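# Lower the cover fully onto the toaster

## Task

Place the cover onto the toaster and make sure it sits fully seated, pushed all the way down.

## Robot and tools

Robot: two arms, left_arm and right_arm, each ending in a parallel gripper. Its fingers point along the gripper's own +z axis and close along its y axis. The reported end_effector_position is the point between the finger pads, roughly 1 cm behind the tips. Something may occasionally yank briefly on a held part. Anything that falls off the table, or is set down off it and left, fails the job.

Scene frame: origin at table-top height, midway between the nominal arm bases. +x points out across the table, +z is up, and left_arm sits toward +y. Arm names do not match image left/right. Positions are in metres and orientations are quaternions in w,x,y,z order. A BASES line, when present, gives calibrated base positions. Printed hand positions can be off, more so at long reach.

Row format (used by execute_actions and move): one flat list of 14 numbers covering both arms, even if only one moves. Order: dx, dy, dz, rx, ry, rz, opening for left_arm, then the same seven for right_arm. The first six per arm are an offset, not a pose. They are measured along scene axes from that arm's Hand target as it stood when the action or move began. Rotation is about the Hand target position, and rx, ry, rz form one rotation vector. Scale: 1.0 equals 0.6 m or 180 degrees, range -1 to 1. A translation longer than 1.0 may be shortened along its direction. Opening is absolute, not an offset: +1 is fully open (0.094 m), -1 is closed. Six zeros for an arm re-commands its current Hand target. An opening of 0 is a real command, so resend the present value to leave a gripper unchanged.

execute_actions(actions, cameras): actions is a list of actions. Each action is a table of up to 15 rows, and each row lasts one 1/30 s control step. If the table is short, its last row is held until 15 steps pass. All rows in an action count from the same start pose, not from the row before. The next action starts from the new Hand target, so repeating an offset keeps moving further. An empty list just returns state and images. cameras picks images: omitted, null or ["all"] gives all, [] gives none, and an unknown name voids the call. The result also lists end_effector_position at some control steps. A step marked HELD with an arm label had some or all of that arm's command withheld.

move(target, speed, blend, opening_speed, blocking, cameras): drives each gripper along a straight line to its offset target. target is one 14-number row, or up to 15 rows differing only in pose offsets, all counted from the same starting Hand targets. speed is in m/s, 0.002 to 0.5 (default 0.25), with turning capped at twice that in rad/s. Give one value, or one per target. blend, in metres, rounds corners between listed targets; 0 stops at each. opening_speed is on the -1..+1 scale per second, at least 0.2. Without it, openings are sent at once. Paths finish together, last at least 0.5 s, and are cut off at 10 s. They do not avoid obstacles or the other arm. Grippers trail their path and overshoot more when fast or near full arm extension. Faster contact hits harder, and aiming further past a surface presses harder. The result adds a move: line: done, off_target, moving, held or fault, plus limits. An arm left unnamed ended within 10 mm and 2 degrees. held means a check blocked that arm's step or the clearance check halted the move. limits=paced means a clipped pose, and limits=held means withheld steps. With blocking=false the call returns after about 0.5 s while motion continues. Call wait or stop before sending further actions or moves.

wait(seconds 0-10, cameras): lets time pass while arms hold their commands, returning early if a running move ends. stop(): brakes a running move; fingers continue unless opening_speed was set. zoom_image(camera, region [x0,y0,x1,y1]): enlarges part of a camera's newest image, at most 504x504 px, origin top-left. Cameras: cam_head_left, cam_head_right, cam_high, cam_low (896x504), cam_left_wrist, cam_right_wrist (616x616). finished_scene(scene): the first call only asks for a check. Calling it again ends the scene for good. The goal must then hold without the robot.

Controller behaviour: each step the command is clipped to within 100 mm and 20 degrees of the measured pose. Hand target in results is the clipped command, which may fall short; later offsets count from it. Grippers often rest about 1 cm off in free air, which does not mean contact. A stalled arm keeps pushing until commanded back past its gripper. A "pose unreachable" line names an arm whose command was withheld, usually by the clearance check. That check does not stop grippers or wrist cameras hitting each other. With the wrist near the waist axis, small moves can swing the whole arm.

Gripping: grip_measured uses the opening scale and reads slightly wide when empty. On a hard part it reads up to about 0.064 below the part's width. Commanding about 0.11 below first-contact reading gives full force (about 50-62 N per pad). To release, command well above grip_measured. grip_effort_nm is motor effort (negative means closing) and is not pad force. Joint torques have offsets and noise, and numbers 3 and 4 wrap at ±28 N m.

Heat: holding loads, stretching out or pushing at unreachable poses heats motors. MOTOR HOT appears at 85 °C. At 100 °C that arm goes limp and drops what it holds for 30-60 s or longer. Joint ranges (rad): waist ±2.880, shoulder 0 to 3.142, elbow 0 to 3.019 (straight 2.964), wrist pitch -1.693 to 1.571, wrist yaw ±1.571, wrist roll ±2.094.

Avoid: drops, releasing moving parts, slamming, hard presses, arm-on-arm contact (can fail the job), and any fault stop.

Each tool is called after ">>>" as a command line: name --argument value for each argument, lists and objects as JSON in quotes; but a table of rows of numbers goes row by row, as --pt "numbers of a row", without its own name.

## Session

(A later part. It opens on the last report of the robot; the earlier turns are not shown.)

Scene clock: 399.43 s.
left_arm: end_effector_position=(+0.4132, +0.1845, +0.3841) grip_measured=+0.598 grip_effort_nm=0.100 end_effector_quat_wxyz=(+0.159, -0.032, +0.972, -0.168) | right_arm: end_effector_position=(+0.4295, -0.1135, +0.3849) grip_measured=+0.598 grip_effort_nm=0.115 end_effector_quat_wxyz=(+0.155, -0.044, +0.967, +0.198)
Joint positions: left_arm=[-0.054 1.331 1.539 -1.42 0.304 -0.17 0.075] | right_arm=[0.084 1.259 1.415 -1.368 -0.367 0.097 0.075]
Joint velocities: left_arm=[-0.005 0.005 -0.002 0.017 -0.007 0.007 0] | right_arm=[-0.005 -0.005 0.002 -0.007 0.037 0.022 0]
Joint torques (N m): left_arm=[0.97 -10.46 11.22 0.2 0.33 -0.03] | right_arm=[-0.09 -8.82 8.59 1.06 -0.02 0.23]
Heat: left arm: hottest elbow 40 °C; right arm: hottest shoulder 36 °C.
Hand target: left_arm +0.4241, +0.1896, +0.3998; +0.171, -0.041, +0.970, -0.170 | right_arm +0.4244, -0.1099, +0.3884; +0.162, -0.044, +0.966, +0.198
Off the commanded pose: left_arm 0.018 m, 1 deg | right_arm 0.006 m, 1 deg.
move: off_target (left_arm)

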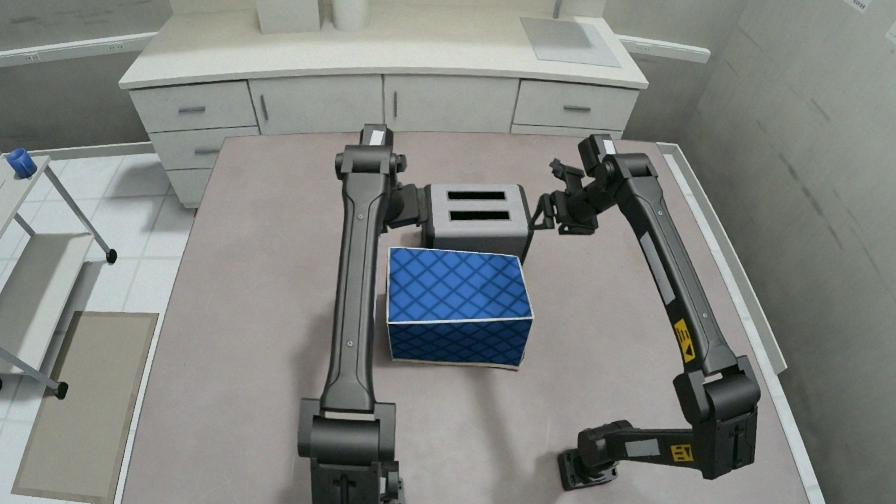

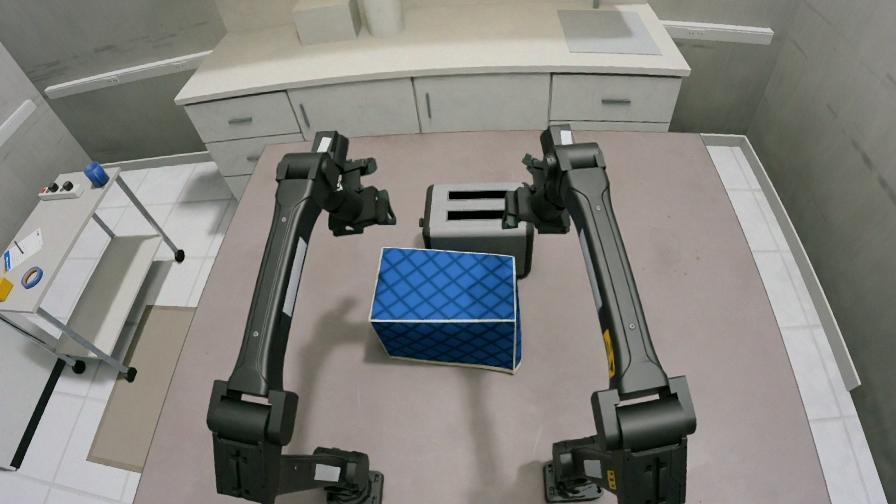

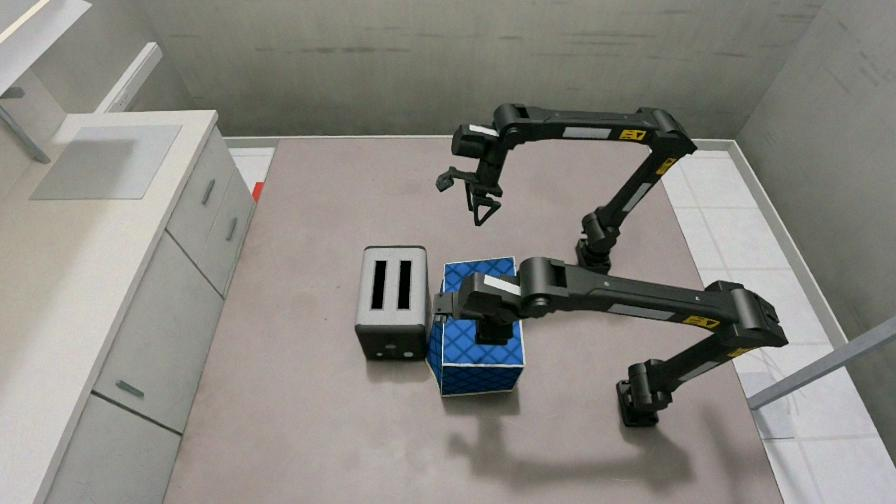

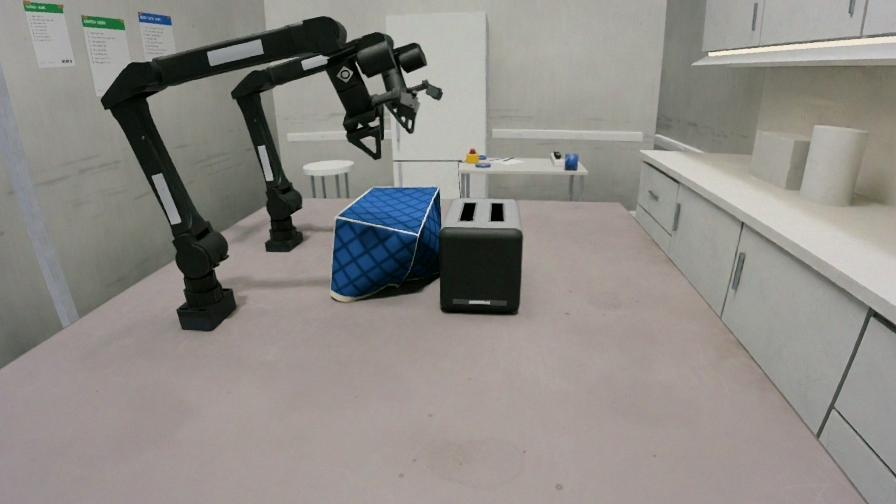

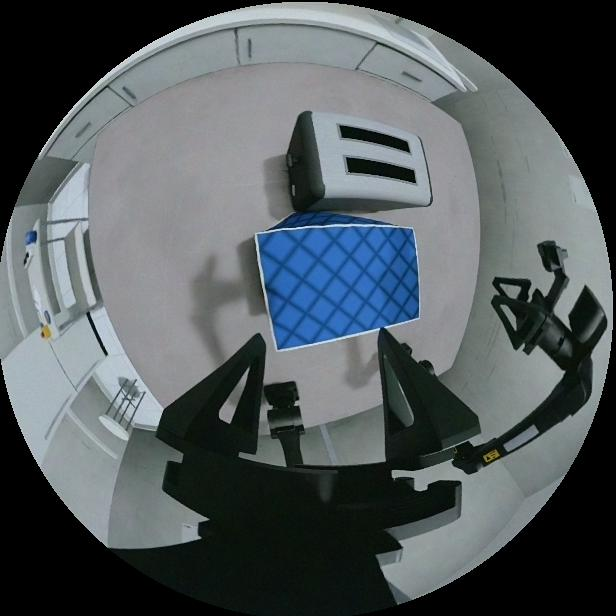

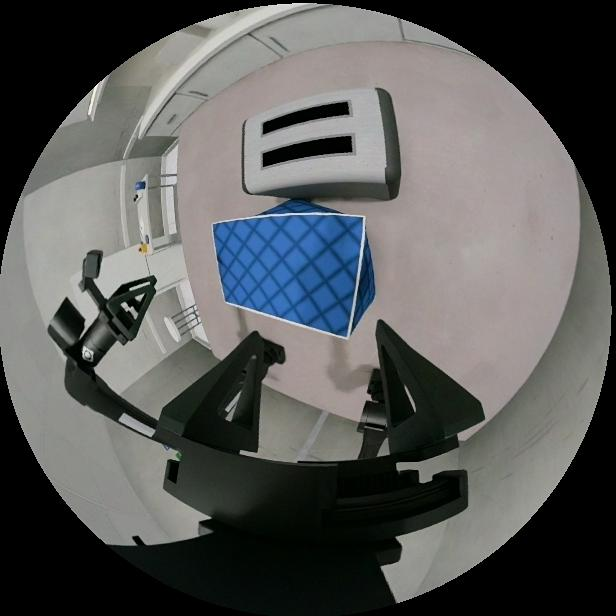

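>>> move --pt "0 0.02 -0.2 0 0 0 0.6 0 -0.02 -0.18 0 0 0 0.6" --pt "0 0.02 -0.355 0 0 0 0.6 0 -0.02 -0.35 0 0 0 0.6" --cameras '["cam_left_wrist","cam_right_wrist","cam_head_right"]'

Scene clock: 409.90 s.
left_arm: end_effector_position=(+0.4167, +0.1985, +0.1889) grip_measured=+0.598 grip_effort_nm=0.105 end_effector_quat_wxyz=(+0.165, -0.040, +0.971, -0.171) | right_arm: end_effector_position=(+0.4207, -0.1179, +0.1887) grip_measured=+0.598 grip_effort_nm=0.115 end_effector_quat_wxyz=(+0.168, -0.045, +0.965, +0.198)
Joint positions: left_arm=[-0.018 1.359 1.045 -0.894 0.319 -0.154 0.075] | right_arm=[0.076 1.277 0.902 -0.812 -0.369 0.093 0.075]
Joint velocities: left_arm=[-0.005 -0.005 -0.012 0.022 0.007 -0.022 0] | right_arm=[-0.015 -0.015 0.002 0.007 0.037 0.051 0]
Joint torques (N m): left_arm=[1.14 -10.58 7.83 1.07 0.3 0.22] | right_arm=[-1.96 -5.83 8.23 1.1 -0.36 -0.06]
Heat: left arm: hottest elbow 39 °C; right arm: hottest shoulder 36 °C.
Hand target: left_arm +0.4241, +0.2050, +0.1871; +0.171, -0.041, +0.970, -0.170 | right_arm +0.4217, -0.1223, +0.1783; +0.162, -0.044, +0.966, +0.198
Off the commanded pose: left_arm 0.008 m, 1 deg | right_arm 0.012 m, 1 deg.
move: off_target (right_arm)
Images, in order (width x height): cam_head_right 896x504, cam_left_wrist 616x616, cam_right_wrist 616x616.

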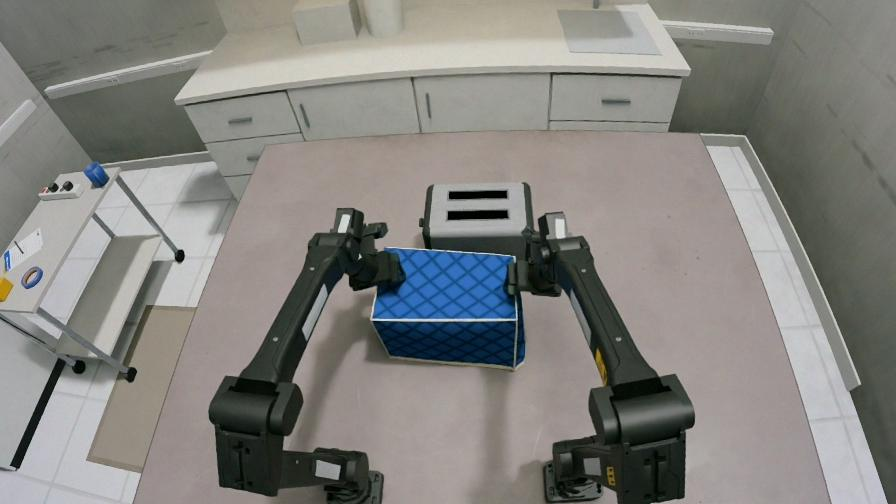

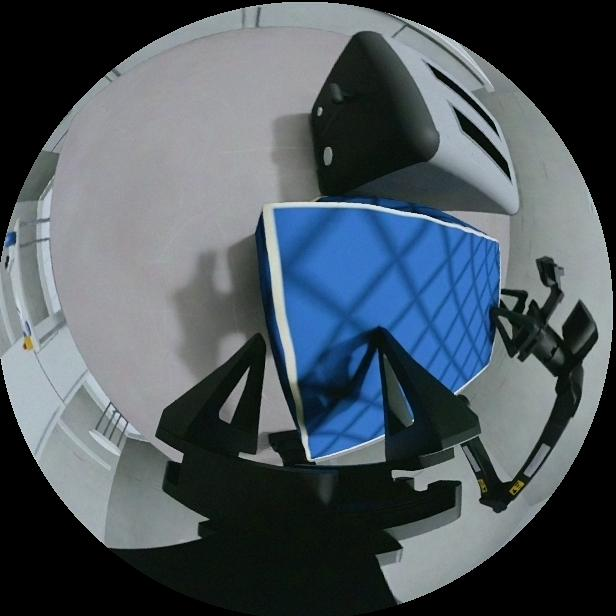

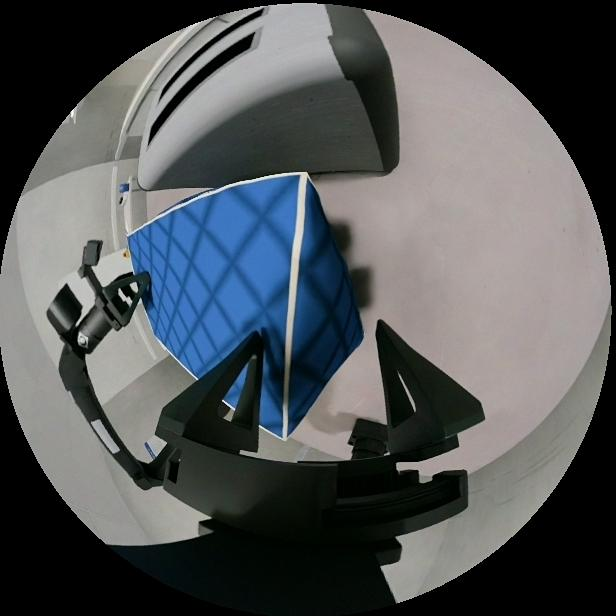

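>>> move --target '[0,0.015,-0.03,0,0,0,0.6,0,0.018,-0.03,0,0,0,0.6]' --cameras '[]'

>>> move --target '[0,0,0,0,0,0,-1,0,0,0,0,0,0,-1]' --cameras '["cam_left_wrist","cam_right_wrist"]' --opening_speed 1

Scene clock: 413.70 s.
left_arm: end_effector_position=(+0.4188, +0.2056, +0.1788) grip_measured=+0.598 grip_effort_nm=0.105 end_effector_quat_wxyz=(+0.173, -0.037, +0.969, -0.173) | right_arm: end_effector_position=(+0.4252, -0.1149, +0.1765) grip_measured=+0.598 grip_effort_nm=0.105 end_effector_quat_wxyz=(+0.179, -0.048, +0.962, +0.200)
Joint positions: left_arm=[0.002 1.366 1.02 -0.851 0.332 -0.133 0.075] | right_arm=[0.081 1.293 0.875 -0.744 -0.369 0.096 0.075]
Joint velocities: left_arm=[-0.005 0.005 -0.002 -0.017 0.007 -0.066 0] | right_arm=[-0.005 0.005 -0.002 0.007 0.007 -0.007 0.001]
Joint torques (N m): left_arm=[1.26 -9.41 7.21 1.16 0.18 0.2] | right_arm=[-0.03 -5.6 7.66 0.95 0.04 0.21]
Heat: left arm: hottest elbow 39 °C; right arm: hottest shoulder 35 °C.
Hand target: left_arm +0.4241, +0.2142, +0.1694; +0.171, -0.041, +0.970, -0.170 | right_arm +0.4214, -0.1113, +0.1603; +0.162, -0.044, +0.966, +0.198
Off the commanded pose: left_arm 0.014 m, 1 deg | right_arm 0.017 m, 2 deg.
move: off_target (left_arm, right_arm)
No camera images: "cameras" was empty.

Scene clock: 415.70 s.
left_arm: end_effector_position=(+0.4194, +0.2067, +0.1775) grip_measured=-0.893 grip_effort_nm=-1.033 end_effector_quat_wxyz=(+0.172, -0.038, +0.969, -0.174) | right_arm: end_effector_position=(+0.4255, -0.1138, +0.1753) grip_measured=-0.996 grip_effort_nm=-0.193 end_effector_quat_wxyz=(+0.178, -0.049, +0.962, +0.199)
Joint positions: left_arm=[0.005 1.369 1.019 -0.848 0.335 -0.132 0.005] | right_arm=[0.084 1.296 0.875 -0.742 -0.367 0.097 0]
Joint velocities: left_arm=[-0.005 -0.005 -0.002 -0.002 -0.051 0.022 0.001] | right_arm=[0.005 0.005 0.002 -0.002 0.007 0.037 -0.001]
Joint torques (N m): left_arm=[1.03 -9.76 7.41 0.98 0.07 0.21] | right_arm=[-0.32 -5.89 7.64 0.94 -0.03 0.22]
Heat: left arm: hottest elbow 39 °C; right arm: hottest shoulder 35 °C.
Hand target: left_arm +0.4241, +0.2143, +0.1694; +0.171, -0.041, +0.970, -0.170 | right_arm +0.4214, -0.1113, +0.1604; +0.162, -0.044, +0.966, +0.198
Off the commanded pose: left_arm 0.012 m, 1 deg | right_arm 0.016 m, 2 deg.
move: off_target (left_arm, right_arm)
Images, in order (width x height): cam_left_wrist 616x616, cam_right_wrist 616x616.

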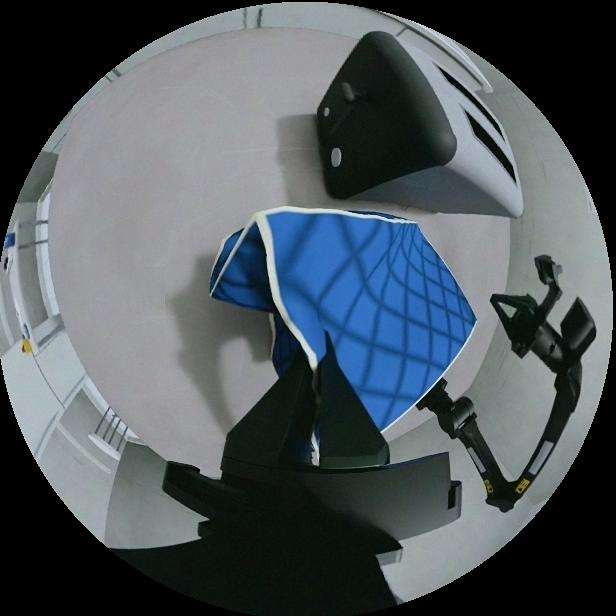

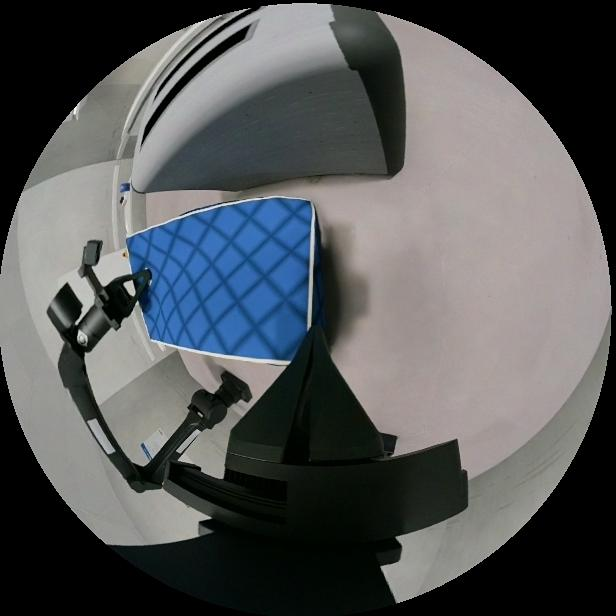

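>>> move --pt "0 0 0 0 0 0 -1 0.0 0 0.08 0 0 0 0.6" --pt "0 0 0 0 0 0 -1 0.055 0 0.06 0 0 0 0.6" --pt "0 0 0 0 0 0 -1 0.055 0.005 -0.06 0 0 0 0.6" --cameras '["cam_right_wrist"]'

>>> move --target '[0,0,0,0,0,0,-1,0,0,0,0,0,0,-1]' --cameras '["cam_right_wrist","cam_head_right","cam_low"]' --opening_speed 1

Scene clock: 422.03 s.
left_arm: end_effector_position=(+0.4194, +0.2067, +0.1775) grip_measured=-0.893 grip_effort_nm=-1.028 end_effector_quat_wxyz=(+0.172, -0.038, +0.969, -0.174) | right_arm: end_effector_position=(+0.4543, -0.1103, +0.1329) grip_measured=+0.598 grip_effort_nm=0.105 end_effector_quat_wxyz=(+0.169, -0.047, +0.964, +0.199)
Joint positions: left_arm=[0.005 1.369 1.019 -0.848 0.335 -0.132 0.005] | right_arm=[0.084 1.44 0.894 -0.637 -0.367 0.097 0.075]
Joint velocities: left_arm=[0.005 -0.015 -0.002 -0.007 0.007 -0.022 0] | right_arm=[-0.015 -0.005 -0.012 -0.012 0.007 -0.081 -0.001]
Joint torques (N m): left_arm=[1.26 -9.93 7.32 1.03 0.06 0.22] | right_arm=[-0.56 -7.47 7.9 1.1 -0.06 0.18]
Heat: left arm: hottest elbow 39 °C; right arm: hottest shoulder 35 °C.
Hand target: left_arm +0.4241, +0.2143, +0.1694; +0.171, -0.041, +0.970, -0.170 | right_arm +0.4539, -0.1083, +0.1236; +0.162, -0.044, +0.966, +0.198
Off the commanded pose: left_arm 0.012 m, 1 deg | right_arm 0.009 m, 1 deg.
move: off_target (left_arm)
Images, in order (width x height): cam_right_wrist 616x616.

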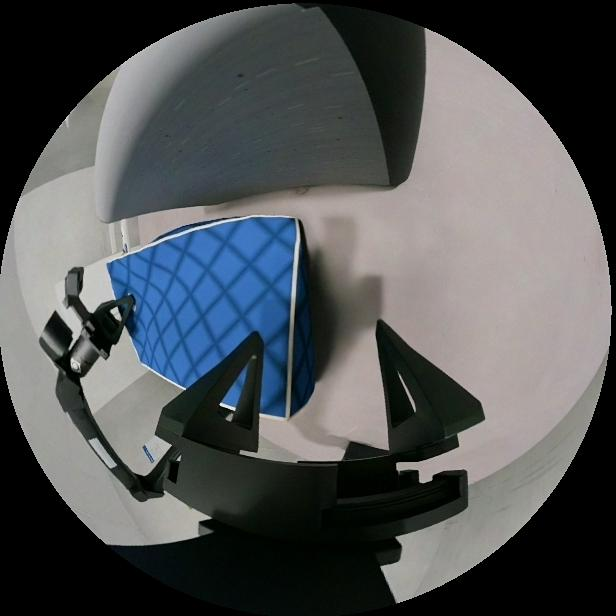

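Scene clock: 424.03 s.
left_arm: end_effector_position=(+0.4194, +0.2067, +0.1775) grip_measured=-0.893 grip_effort_nm=-1.028 end_effector_quat_wxyz=(+0.172, -0.038, +0.969, -0.174) | right_arm: end_effector_position=(+0.4544, -0.1103, +0.1329) grip_measured=-0.996 grip_effort_nm=-0.183 end_effector_quat_wxyz=(+0.169, -0.047, +0.964, +0.199)
Joint positions: left_arm=[0.005 1.369 1.019 -0.848 0.335 -0.132 0.005] | right_arm=[0.084 1.44 0.894 -0.636 -0.367 0.097 0]
Joint velocities: left_arm=[0.005 0.005 -0.007 0.002 0.022 -0.022 0] | right_arm=[-0.005 0.015 -0.002 -0.012 0.022 0.007 0]
Joint torques (N m): left_arm=[1.2 -9.99 7.38 0.94 0.05 0.17] | right_arm=[-0.38 -7.65 7.87 1.09 -0.07 0.2]
Heat: left arm: hottest elbow 39 °C; right arm: hottest shoulder 35 °C.
Hand target: left_arm +0.4241, +0.2143, +0.1694; +0.171, -0.041, +0.970, -0.170 | right_arm +0.4539, -0.1083, +0.1236; +0.162, -0.044, +0.966, +0.198
Off the commanded pose: left_arm 0.012 m, 1 deg | right_arm 0.010 m, 1 deg.
move: off_target (left_arm)
Images, in order (width x height): cam_head_right 896x504, cam_low 896x504, cam_right_wrist 616x616.

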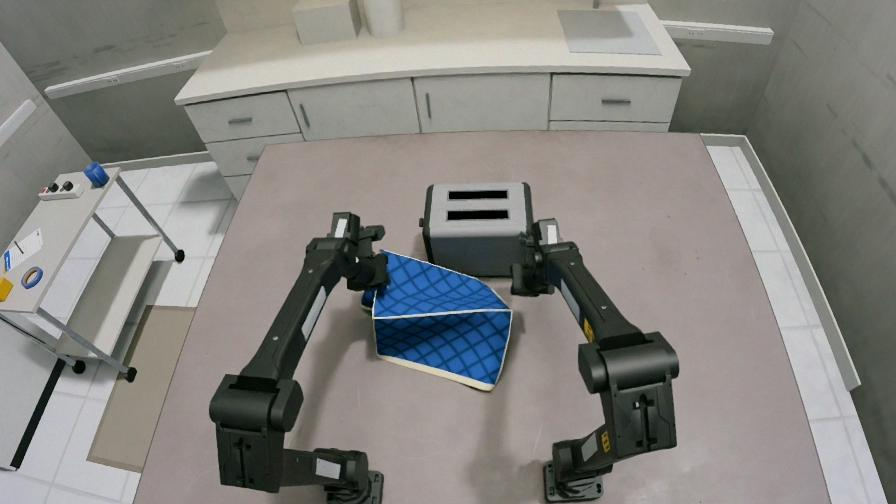

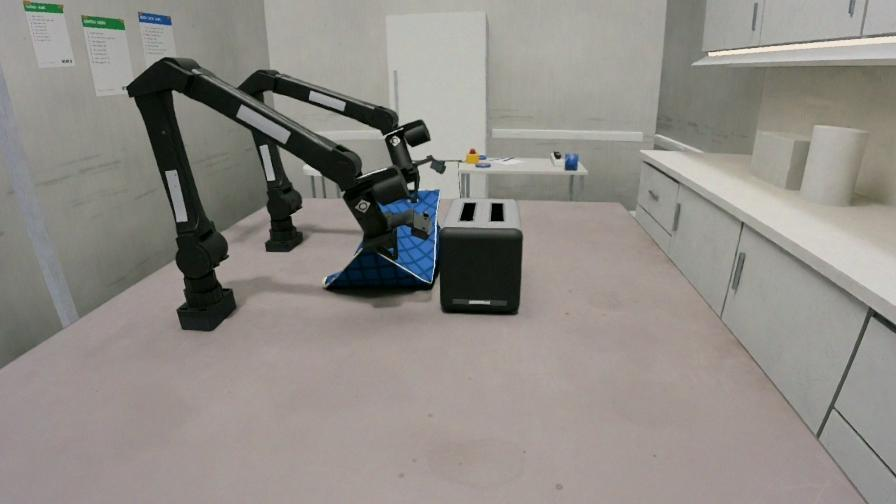

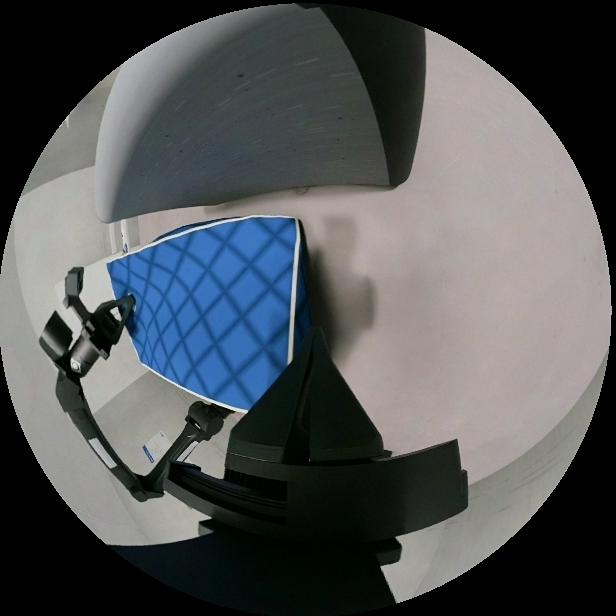

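>>> move --target '[0,0,0,0,0,0,0.6,0,-0.04,0.0,0,0,0,-1]' --cameras '[]' --opening_speed 1

>>> move --pt "0 0.02 0.1 0 0 0 0.6 0 -0.03 0.15 0 0 0 0.6" --pt "0 0.02 0.2 0 0 0 0.6 0 0.03 0.28 0 0 0 0.6"

Scene clock: 430.20 s.
left_arm: end_effector_position=(+0.4196, +0.2077, +0.1768) grip_measured=+0.597 grip_effort_nm=0.115 end_effector_quat_wxyz=(+0.172, -0.039, +0.969, -0.174) | right_arm: end_effector_position=(+0.4571, -0.1292, +0.1329) grip_measured=-0.996 grip_effort_nm=-0.203 end_effector_quat_wxyz=(+0.173, -0.043, +0.964, +0.197)
Joint positions: left_arm=[0.007 1.371 1.019 -0.848 0.333 -0.132 0.075] | right_arm=[0.038 1.44 0.894 -0.644 -0.379 0.06 0]
Joint velocities: left_arm=[-0.005 -0.005 -0.007 -0.007 0.007 -0.007 0] | right_arm=[-0.015 -0.005 -0.022 -0.032 0.051 0.007 -0.001]
Joint torques (N m): left_arm=[0.79 -10.05 7.35 1.01 0.09 0.22] | right_arm=[-1.67 -7.59 7.82 0.53 -0.39 -0.1]
Heat: left arm: hottest elbow 39 °C; right arm: hottest shoulder 35 °C.
Hand target: left_arm +0.4241, +0.2142, +0.1693; +0.171, -0.041, +0.970, -0.170 | right_arm +0.4540, -0.1327, +0.1235; +0.162, -0.044, +0.966, +0.197
Off the commanded pose: left_arm 0.011 m, 0 deg | right_arm 0.010 m, 1 deg.
move: off_target (left_arm)
No camera images: "cameras" was empty.

Scene clock: 431.80 s.
left_arm: end_effector_position=(+0.4141, +0.2186, +0.2616) grip_measured=+0.598 grip_effort_nm=0.115 end_effector_quat_wxyz=(+0.144, -0.045, +0.974, -0.170) | right_arm: end_effector_position=(+0.4427, -0.1188, +0.2649) grip_measured=+0.598 grip_effort_nm=0.105 end_effector_quat_wxyz=(+0.138, -0.043, +0.970, +0.197)
Joint positions: left_arm=[0.032 1.337 1.229 -1.158 0.335 -0.108 0.075] | right_arm=[0.066 1.315 1.156 -1.097 -0.375 0.075 0.075]
Joint velocities: left_arm=[0.015 -0.005 -0.007 0.017 0.037 -0.007 0] | right_arm=[-0.005 -0.015 -0.002 0.002 -0.007 -0.051 -0.001]
Joint torques (N m): left_arm=[0.56 -12.81 11 0.08 0.34 0.21] | right_arm=[-0.38 -8.53 14.35 0.36 -0.03 0.25]
Heat: left arm: hottest elbow 39 °C; right arm: hottest shoulder 34 °C.
Hand target: left_arm +0.4245, +0.2241, +0.2893; +0.171, -0.041, +0.970, -0.170 | right_arm +0.4562, -0.1145, +0.2919; +0.162, -0.044, +0.966, +0.198
Off the commanded pose: left_arm 0.030 m, 3 deg | right_arm 0.029 m, 3 deg.
move: off_target (left_arm, right_arm)

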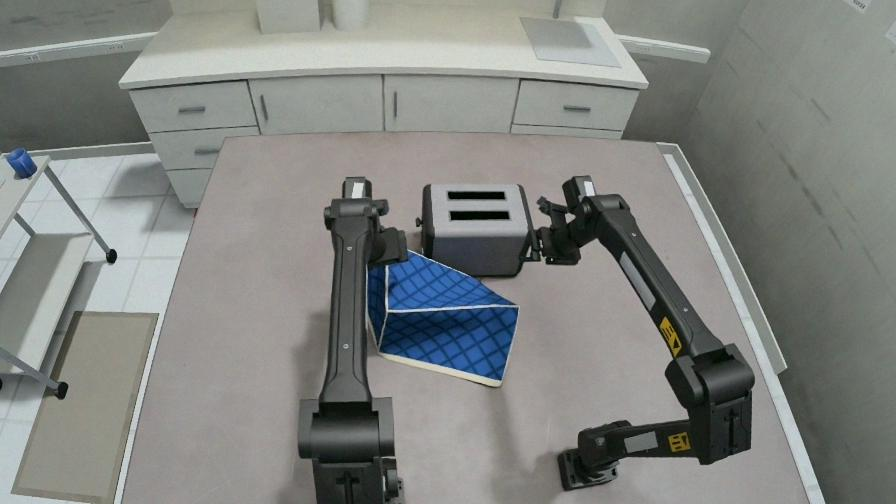

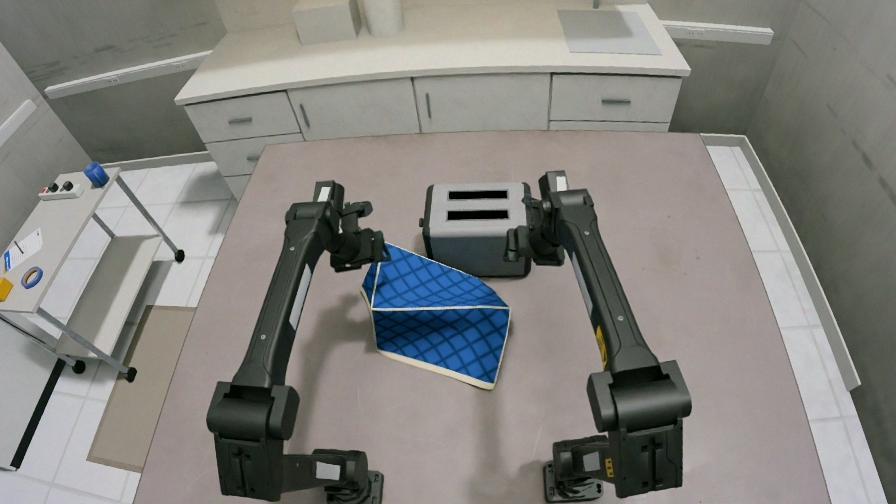

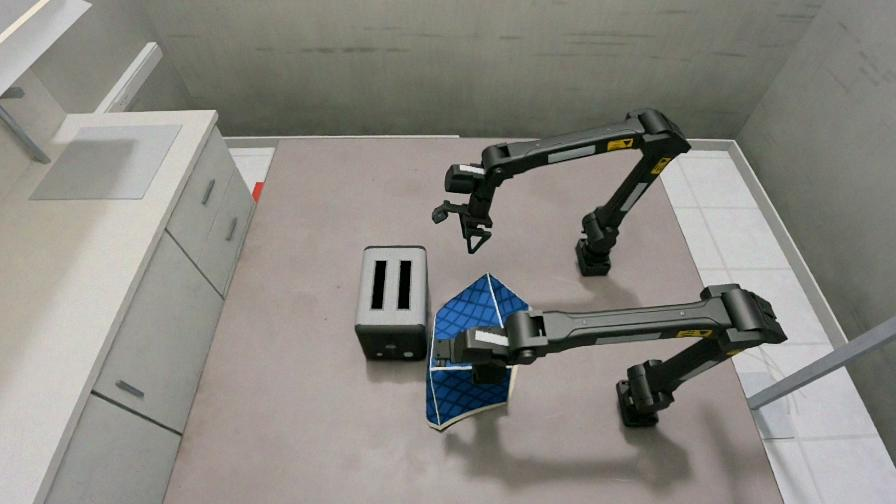

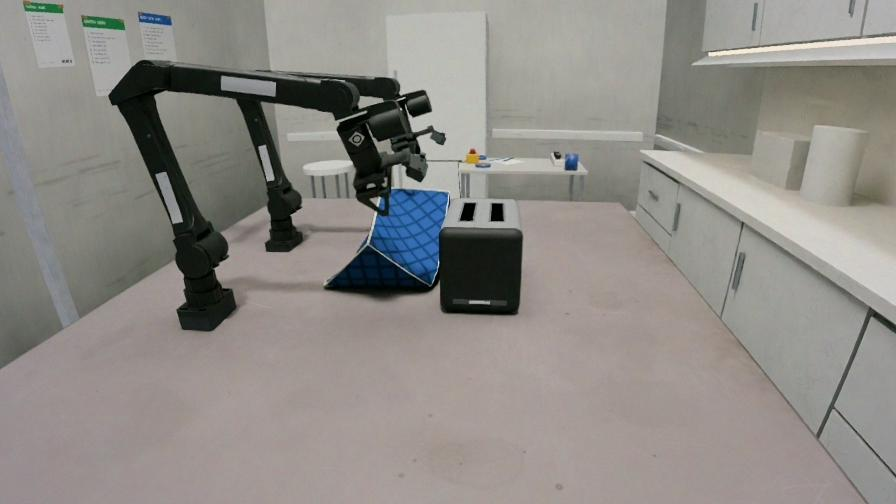

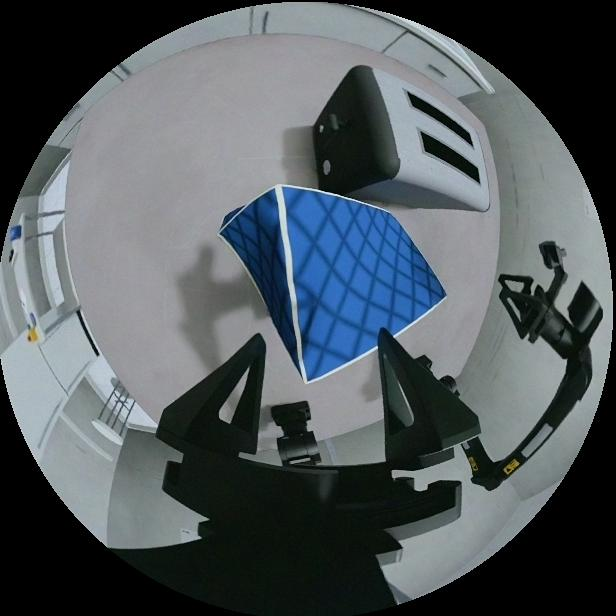

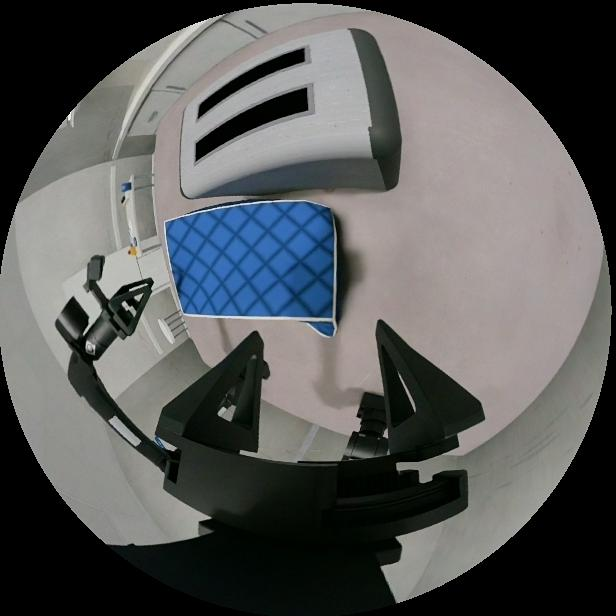

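>>> move --pt "0 0 0 0 0 0 0.6 0.06 0.0 0 0 0 0 0.6" --pt "0 0 0 0 0 0 0.6 0.06 0.0 -0.265 0 0 0 0.6" --cameras '["cam_right_wrist"]'

>>> zoom_image --camera "cam_right_wrist" --region '[100, 150, 500, 500]'

Scene clock: 437.50 s.
left_arm: end_effector_position=(+0.4140, +0.2186, +0.2616) grip_measured=+0.598 grip_effort_nm=0.110 end_effector_quat_wxyz=(+0.144, -0.045, +0.974, -0.170) | right_arm: end_effector_position=(+0.4855, -0.1147, +0.1471) grip_measured=+0.598 grip_effort_nm=0.115 end_effector_quat_wxyz=(+0.167, -0.048, +0.965, +0.198)
Joint positions: left_arm=[0.032 1.337 1.229 -1.159 0.335 -0.108 0.075] | right_arm=[0.066 1.499 1.003 -0.699 -0.373 0.075 0.075]
Joint velocities: left_arm=[-0.015 -0.015 -0.007 -0.017 -0.037 -0.007 -0.001] | right_arm=[-0.005 -0.015 0.007 -0.002 -0.051 0.037 -0.002]
Joint torques (N m): left_arm=[1.2 -12.86 10.96 0.21 0.35 0.19] | right_arm=[-1.2 -7.53 8.13 1.63 -0.16 0.15]
Heat: left arm: hottest elbow 39 °C; right arm: hottest shoulder 34 °C.
Hand target: left_arm +0.4244, +0.2241, +0.2893; +0.171, -0.041, +0.970, -0.170 | right_arm +0.4900, -0.1145, +0.1321; +0.162, -0.044, +0.966, +0.198
Off the commanded pose: left_arm 0.030 m, 3 deg | right_arm 0.016 m, 1 deg.
move: off_target (left_arm, right_arm)
Images, in order (width x height): cam_right_wrist 616x616.

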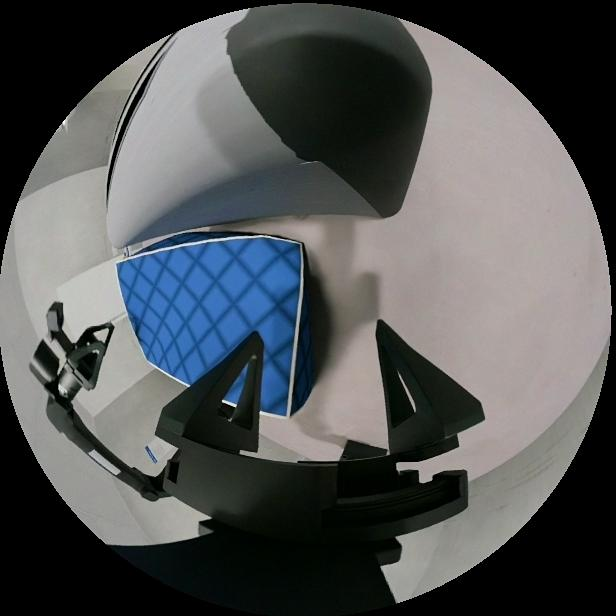

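Scaled by 1.260 from the camera's 616x616 image, which has a finer 880x880 frame.

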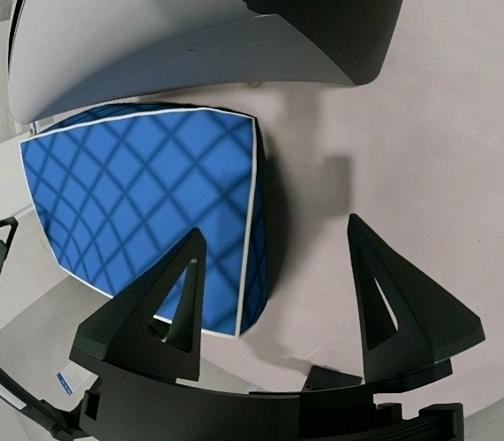

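>>> move --target '[0,0,0,0,0,0,0.6,0.02,0.04,-0.065,0,0,0,0.6]' --cameras '[]'

>>> move --target '[0,0,0,0,0,0,0.6,0,0,0,0,0,0,-1]' --cameras '["cam_right_wrist","cam_head_right","cam_left_wrist"]' --opening_speed 1

Scene clock: 442.67 s.
left_arm: end_effector_position=(+0.4140, +0.2186, +0.2616) grip_measured=+0.598 grip_effort_nm=0.115 end_effector_quat_wxyz=(+0.144, -0.045, +0.974, -0.170) | right_arm: end_effector_position=(+0.5050, -0.1109, +0.1488) grip_measured=+0.598 grip_effort_nm=0.105 end_effector_quat_wxyz=(+0.213, -0.039, +0.956, +0.197)
Joint positions: left_arm=[0.032 1.337 1.229 -1.159 0.335 -0.108 0.075] | right_arm=[0.076 1.503 0.986 -0.573 -0.353 0.119 0.075]
Joint velocities: left_arm=[-0.005 -0.005 -0.002 -0.017 -0.007 -0.007 0] | right_arm=[0.005 -0.015 -0.012 -0.007 0.007 -0.037 0]
Joint torques (N m): left_arm=[0.67 -12.92 11.03 0.03 0.35 0.2] | right_arm=[2.02 -2.78 7.61 1.5 -0.18 0.2]
Heat: left arm: hottest elbow 39 °C; right arm: hottest shoulder 34 °C.
Hand target: left_arm +0.4244, +0.2241, +0.2893; +0.171, -0.041, +0.970, -0.170 | right_arm +0.5015, -0.0901, +0.0931; +0.162, -0.044, +0.966, +0.198
Off the commanded pose: left_arm 0.030 m, 3 deg | right_arm 0.059 m, 6 deg.
move: off_target (left_arm, right_arm)
No camera images: "cameras" was empty.

Scene clock: 444.67 s.
left_arm: end_effector_position=(+0.4140, +0.2186, +0.2616) grip_measured=+0.598 grip_effort_nm=0.105 end_effector_quat_wxyz=(+0.144, -0.045, +0.974, -0.170) | right_arm: end_effector_position=(+0.5050, -0.1109, +0.1487) grip_measured=-0.996 grip_effort_nm=-0.183 end_effector_quat_wxyz=(+0.213, -0.039, +0.956, +0.196)
Joint positions: left_arm=[0.032 1.337 1.229 -1.159 0.335 -0.108 0.075] | right_arm=[0.076 1.503 0.986 -0.573 -0.353 0.119 0]
Joint velocities: left_arm=[-0.005 0.005 0.007 -0.002 -0.022 -0.051 -0.001] | right_arm=[-0.015 -0.005 -0.002 -0.007 0.007 0.022 -0.001]
Joint torques (N m): left_arm=[0.73 -13.04 11.11 0.08 0.34 0.22] | right_arm=[2.14 -2.96 7.61 1.48 -0.2 0.2]
Heat: left arm: hottest elbow 39 °C; right arm: hottest shoulder 34 °C.
Hand target: left_arm +0.4244, +0.2241, +0.2893; +0.171, -0.041, +0.970, -0.170 | right_arm +0.5015, -0.0902, +0.0931; +0.162, -0.044, +0.966, +0.198
Off the commanded pose: left_arm 0.030 m, 3 deg | right_arm 0.060 m, 6 deg.
move: off_target (left_arm, right_arm)
Images, in order (width x height): cam_head_right 896x504, cam_left_wrist 616x616, cam_right_wrist 616x616.

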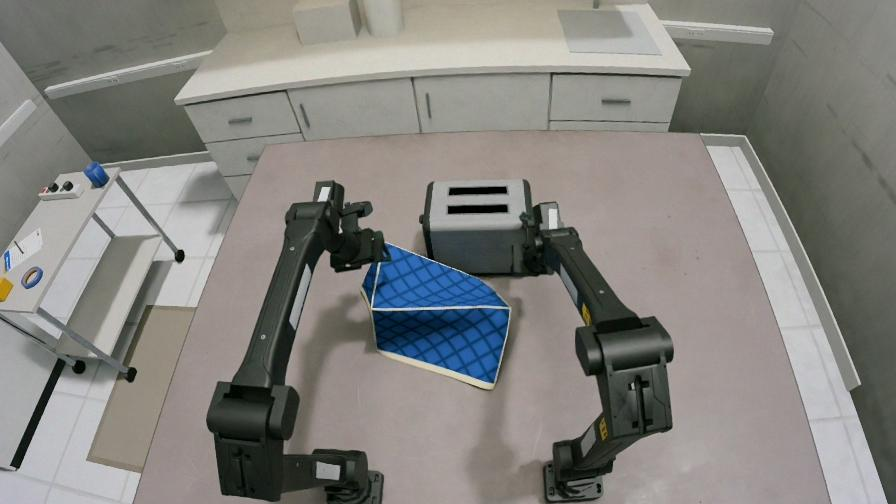

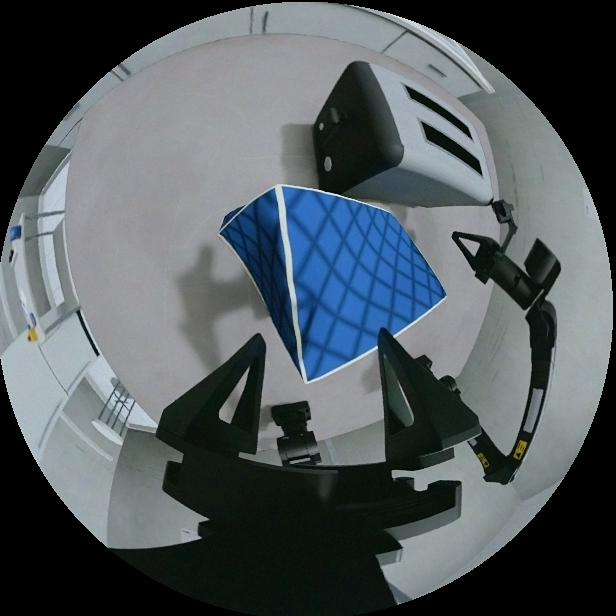

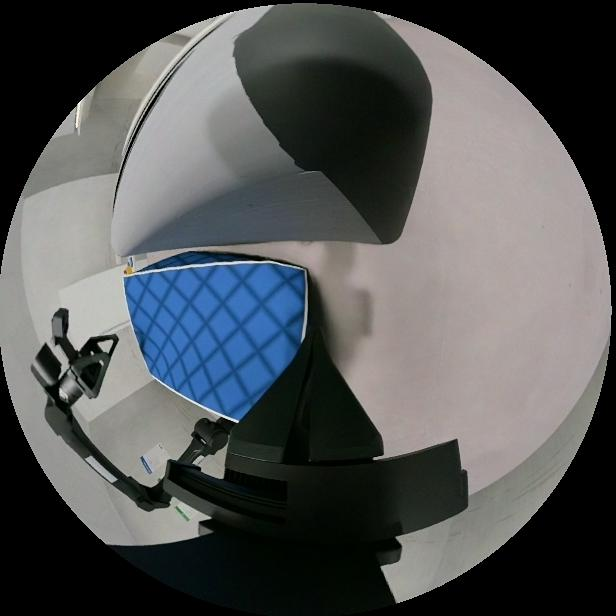

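>>> move --pt "0 0 0 0 0 0 0.6 -0.05 0 0.15 0 0 0 -1" --pt "0.01 0.0 -0.1 0 0 0 0.6 -0.1 -0.15 0.3 0 0 0 0.6" --pt "0.01 0.0 -0.23 0 0 0 0.6 -0.1 -0.15 0.3 0 0 0 0.6" --cameras '["cam_left_wrist"]'

>>> move --target '[0,0,0,0,0,0,-1,0,0,0,0,0,0,0.6]' --cameras '["cam_left_wrist"]' --opening_speed 1

every target must give the same right_gripper/opening; nothing of the call was run
Scene clock: 452.17 s.
left_arm: end_effector_position=(+0.4140, +0.2186, +0.2616) grip_measured=+0.598 grip_effort_nm=0.120 end_effector_quat_wxyz=(+0.144, -0.045, +0.974, -0.170) | right_arm: end_effector_position=(+0.5050, -0.1109, +0.1487) grip_measured=-0.996 grip_effort_nm=-0.203 end_effector_quat_wxyz=(+0.213, -0.039, +0.956, +0.196)
Joint positions: left_arm=[0.032 1.337 1.229 -1.159 0.335 -0.108 0.075] | right_arm=[0.076 1.503 0.986 -0.573 -0.353 0.119 0]
Joint velocities: left_arm=[-0.005 -0.015 -0.012 0.012 0.007 0.007 -0.001] | right_arm=[-0.005 -0.015 0.007 -0.022 -0.051 0.066 -0.002]
Joint torques (N m): left_arm=[1.14 -12.69 11.1 0.12 0.33 0.17] | right_arm=[2.14 -2.9 7.65 1.44 -0.21 0.2]
Heat: left arm: hottest elbow 39 °C; right arm: hottest shoulder 33 °C.
Hand target: left_arm +0.4244, +0.2241, +0.2893; +0.171, -0.041, +0.970, -0.170 | right_arm +0.5015, -0.0902, +0.0931; +0.162, -0.044, +0.966, +0.198
Tool commands: left_gripper/opening=+0.6 right_gripper/opening=-1.0
Off the commanded pose: left_arm 0.030 m, 3 deg | right_arm 0.060 m, 6 deg.

Scene clock: 454.17 s.
left_arm: end_effector_position=(+0.4140, +0.2186, +0.2616) grip_measured=-0.989 grip_effort_nm=-0.579 end_effector_quat_wxyz=(+0.144, -0.045, +0.974, -0.170) | right_arm: end_effector_position=(+0.5050, -0.1109, +0.1487) grip_measured=+0.597 grip_effort_nm=0.115 end_effector_quat_wxyz=(+0.213, -0.039, +0.956, +0.196)
Joint positions: left_arm=[0.032 1.337 1.229 -1.159 0.335 -0.108 0.001] | right_arm=[0.076 1.503 0.986 -0.573 -0.353 0.119 0.075]
Joint velocities: left_arm=[-0.015 -0.005 -0.007 -0.012 0.007 -0.007 0.001] | right_arm=[-0.015 -0.005 -0.012 -0.002 -0.007 -0.022 -0.001]
Joint torques (N m): left_arm=[0.97 -12.81 11.14 0.12 0.33 0.17] | right_arm=[2.08 -2.84 7.62 1.46 -0.2 0.2]
Heat: left arm: hottest elbow 39 °C; right arm: hottest shoulder 33 °C.
Hand target: left_arm +0.4244, +0.2242, +0.2893; +0.171, -0.041, +0.970, -0.170 | right_arm +0.5015, -0.0902, +0.0931; +0.162, -0.044, +0.966, +0.198
Off the commanded pose: left_arm 0.030 m, 3 deg | right_arm 0.059 m, 6 deg.
move: off_target (left_arm, right_arm)
Images, in order (width x height): cam_left_wrist 616x616.

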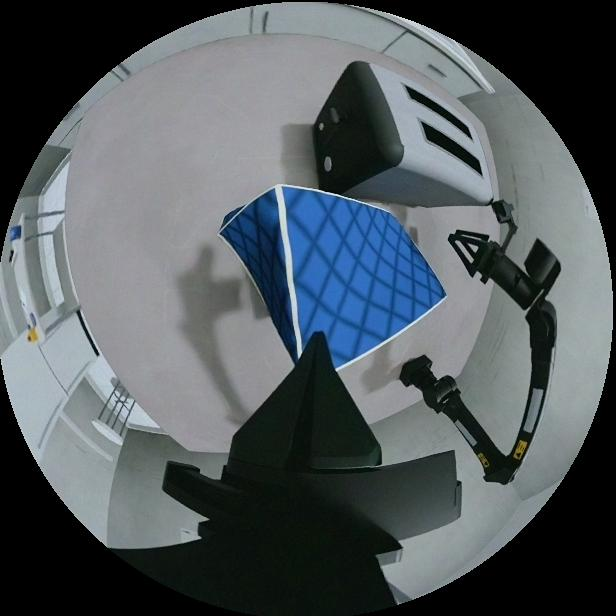

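Left gripping x: move forward .04 (ridge midpoint further ahead); right up and away.

>>> move --pt "0.0 0 0 0 0 0 0.6 -0.05 0 0.15 0 0 0 0.6" --pt "0.05 0.02 -0.05 0 0 0 0.6 -0.1 -0.15 0.3 0 0 0 0.6" --pt "0.05 0.02 -0.24 0 0 0 0.6 -0.1 -0.15 0.3 0 0 0 0.6" --cameras '["cam_left_wrist"]'

>>> move --target '[0,0,0,0,0,0,-1,0,0,0,0,0,0,0.6]' --cameras '["cam_left_wrist"]' --opening_speed 1

Scene clock: 470.23 s.
left_arm: end_effector_position=(+0.4475, +0.2303, +0.1484) grip_measured=+0.598 grip_effort_nm=0.085 end_effector_quat_wxyz=(+0.165, -0.039, +0.970, -0.173) | right_arm: end_effector_position=(+0.4280, -0.1764, +0.2477) grip_measured=+0.598 grip_effort_nm=0.110 end_effector_quat_wxyz=(+0.133, -0.036, +0.971, +0.197)
Joint positions: left_arm=[0.059 1.484 1.061 -0.809 0.35 -0.078 0.075] | right_arm=[-0.082 1.293 1.096 -1.123 -0.414 -0.067 0.075]
Joint velocities: left_arm=[-0.015 -0.015 -0.007 -0.017 0.007 0.051 0] | right_arm=[-0.005 -0.005 -0.002 0.002 0.022 -0.022 0]
Joint torques (N m): left_arm=[1.32 -12.22 7.6 1.05 0.18 0.2] | right_arm=[-1.79 -8.06 14.28 0.35 -0.45 -0.09]
Heat: left arm: hottest elbow 40 °C; right arm: hottest shoulder 33 °C.
Hand target: left_arm +0.4543, +0.2384, +0.1463; +0.171, -0.041, +0.969, -0.170 | right_arm +0.4442, -0.1808, +0.2739; +0.162, -0.044, +0.966, +0.195
Off the commanded pose: left_arm 0.010 m, 1 deg | right_arm 0.029 m, 3 deg.
move: off_target (right_arm)
Images, in order (width x height): cam_left_wrist 616x616.

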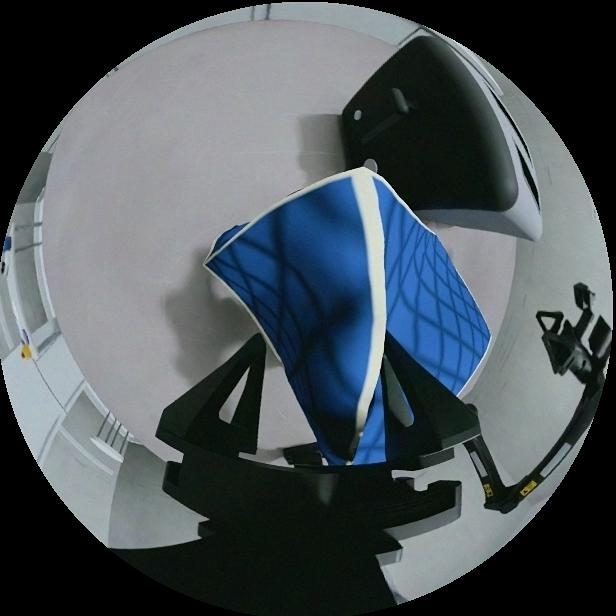

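Scene clock: 472.03 s.
left_arm: end_effector_position=(+0.4484, +0.2303, +0.1487) grip_measured=-0.891 grip_effort_nm=-1.023 end_effector_quat_wxyz=(+0.167, -0.039, +0.970, -0.174) | right_arm: end_effector_position=(+0.4279, -0.1763, +0.2477) grip_measured=+0.598 grip_effort_nm=0.110 end_effector_quat_wxyz=(+0.133, -0.036, +0.971, +0.197)
Joint positions: left_arm=[0.059 1.484 1.061 -0.805 0.352 -0.077 0.005] | right_arm=[-0.082 1.293 1.096 -1.124 -0.415 -0.067 0.075]
Joint velocities: left_arm=[-0.015 -0.005 0.007 -0.017 -0.022 -0.007 -0.001] | right_arm=[-0.005 -0.015 -0.002 0.012 -0.007 0.022 0]
Joint torques (N m): left_arm=[1.14 -12.57 7.58 0.81 0.11 0.17] | right_arm=[-1.73 -8.12 14.27 0.36 -0.44 -0.09]
Heat: left arm: hottest elbow 39 °C; right arm: hottest shoulder 33 °C.
Hand target: left_arm +0.4543, +0.2384, +0.1462; +0.171, -0.041, +0.970, -0.170 | right_arm +0.4442, -0.1807, +0.2739; +0.162, -0.044, +0.966, +0.195
Off the commanded pose: left_arm 0.010 m, 1 deg | right_arm 0.031 m, 3 deg.
move: off_target (right_arm)
Images, in order (width x height): cam_left_wrist 616x616.

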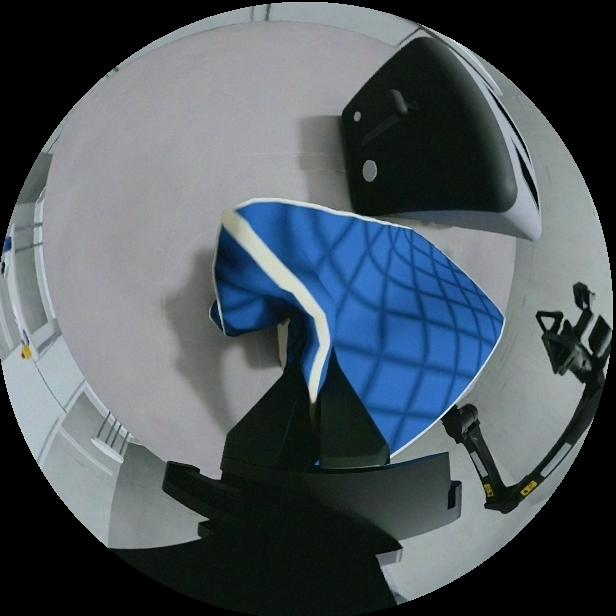

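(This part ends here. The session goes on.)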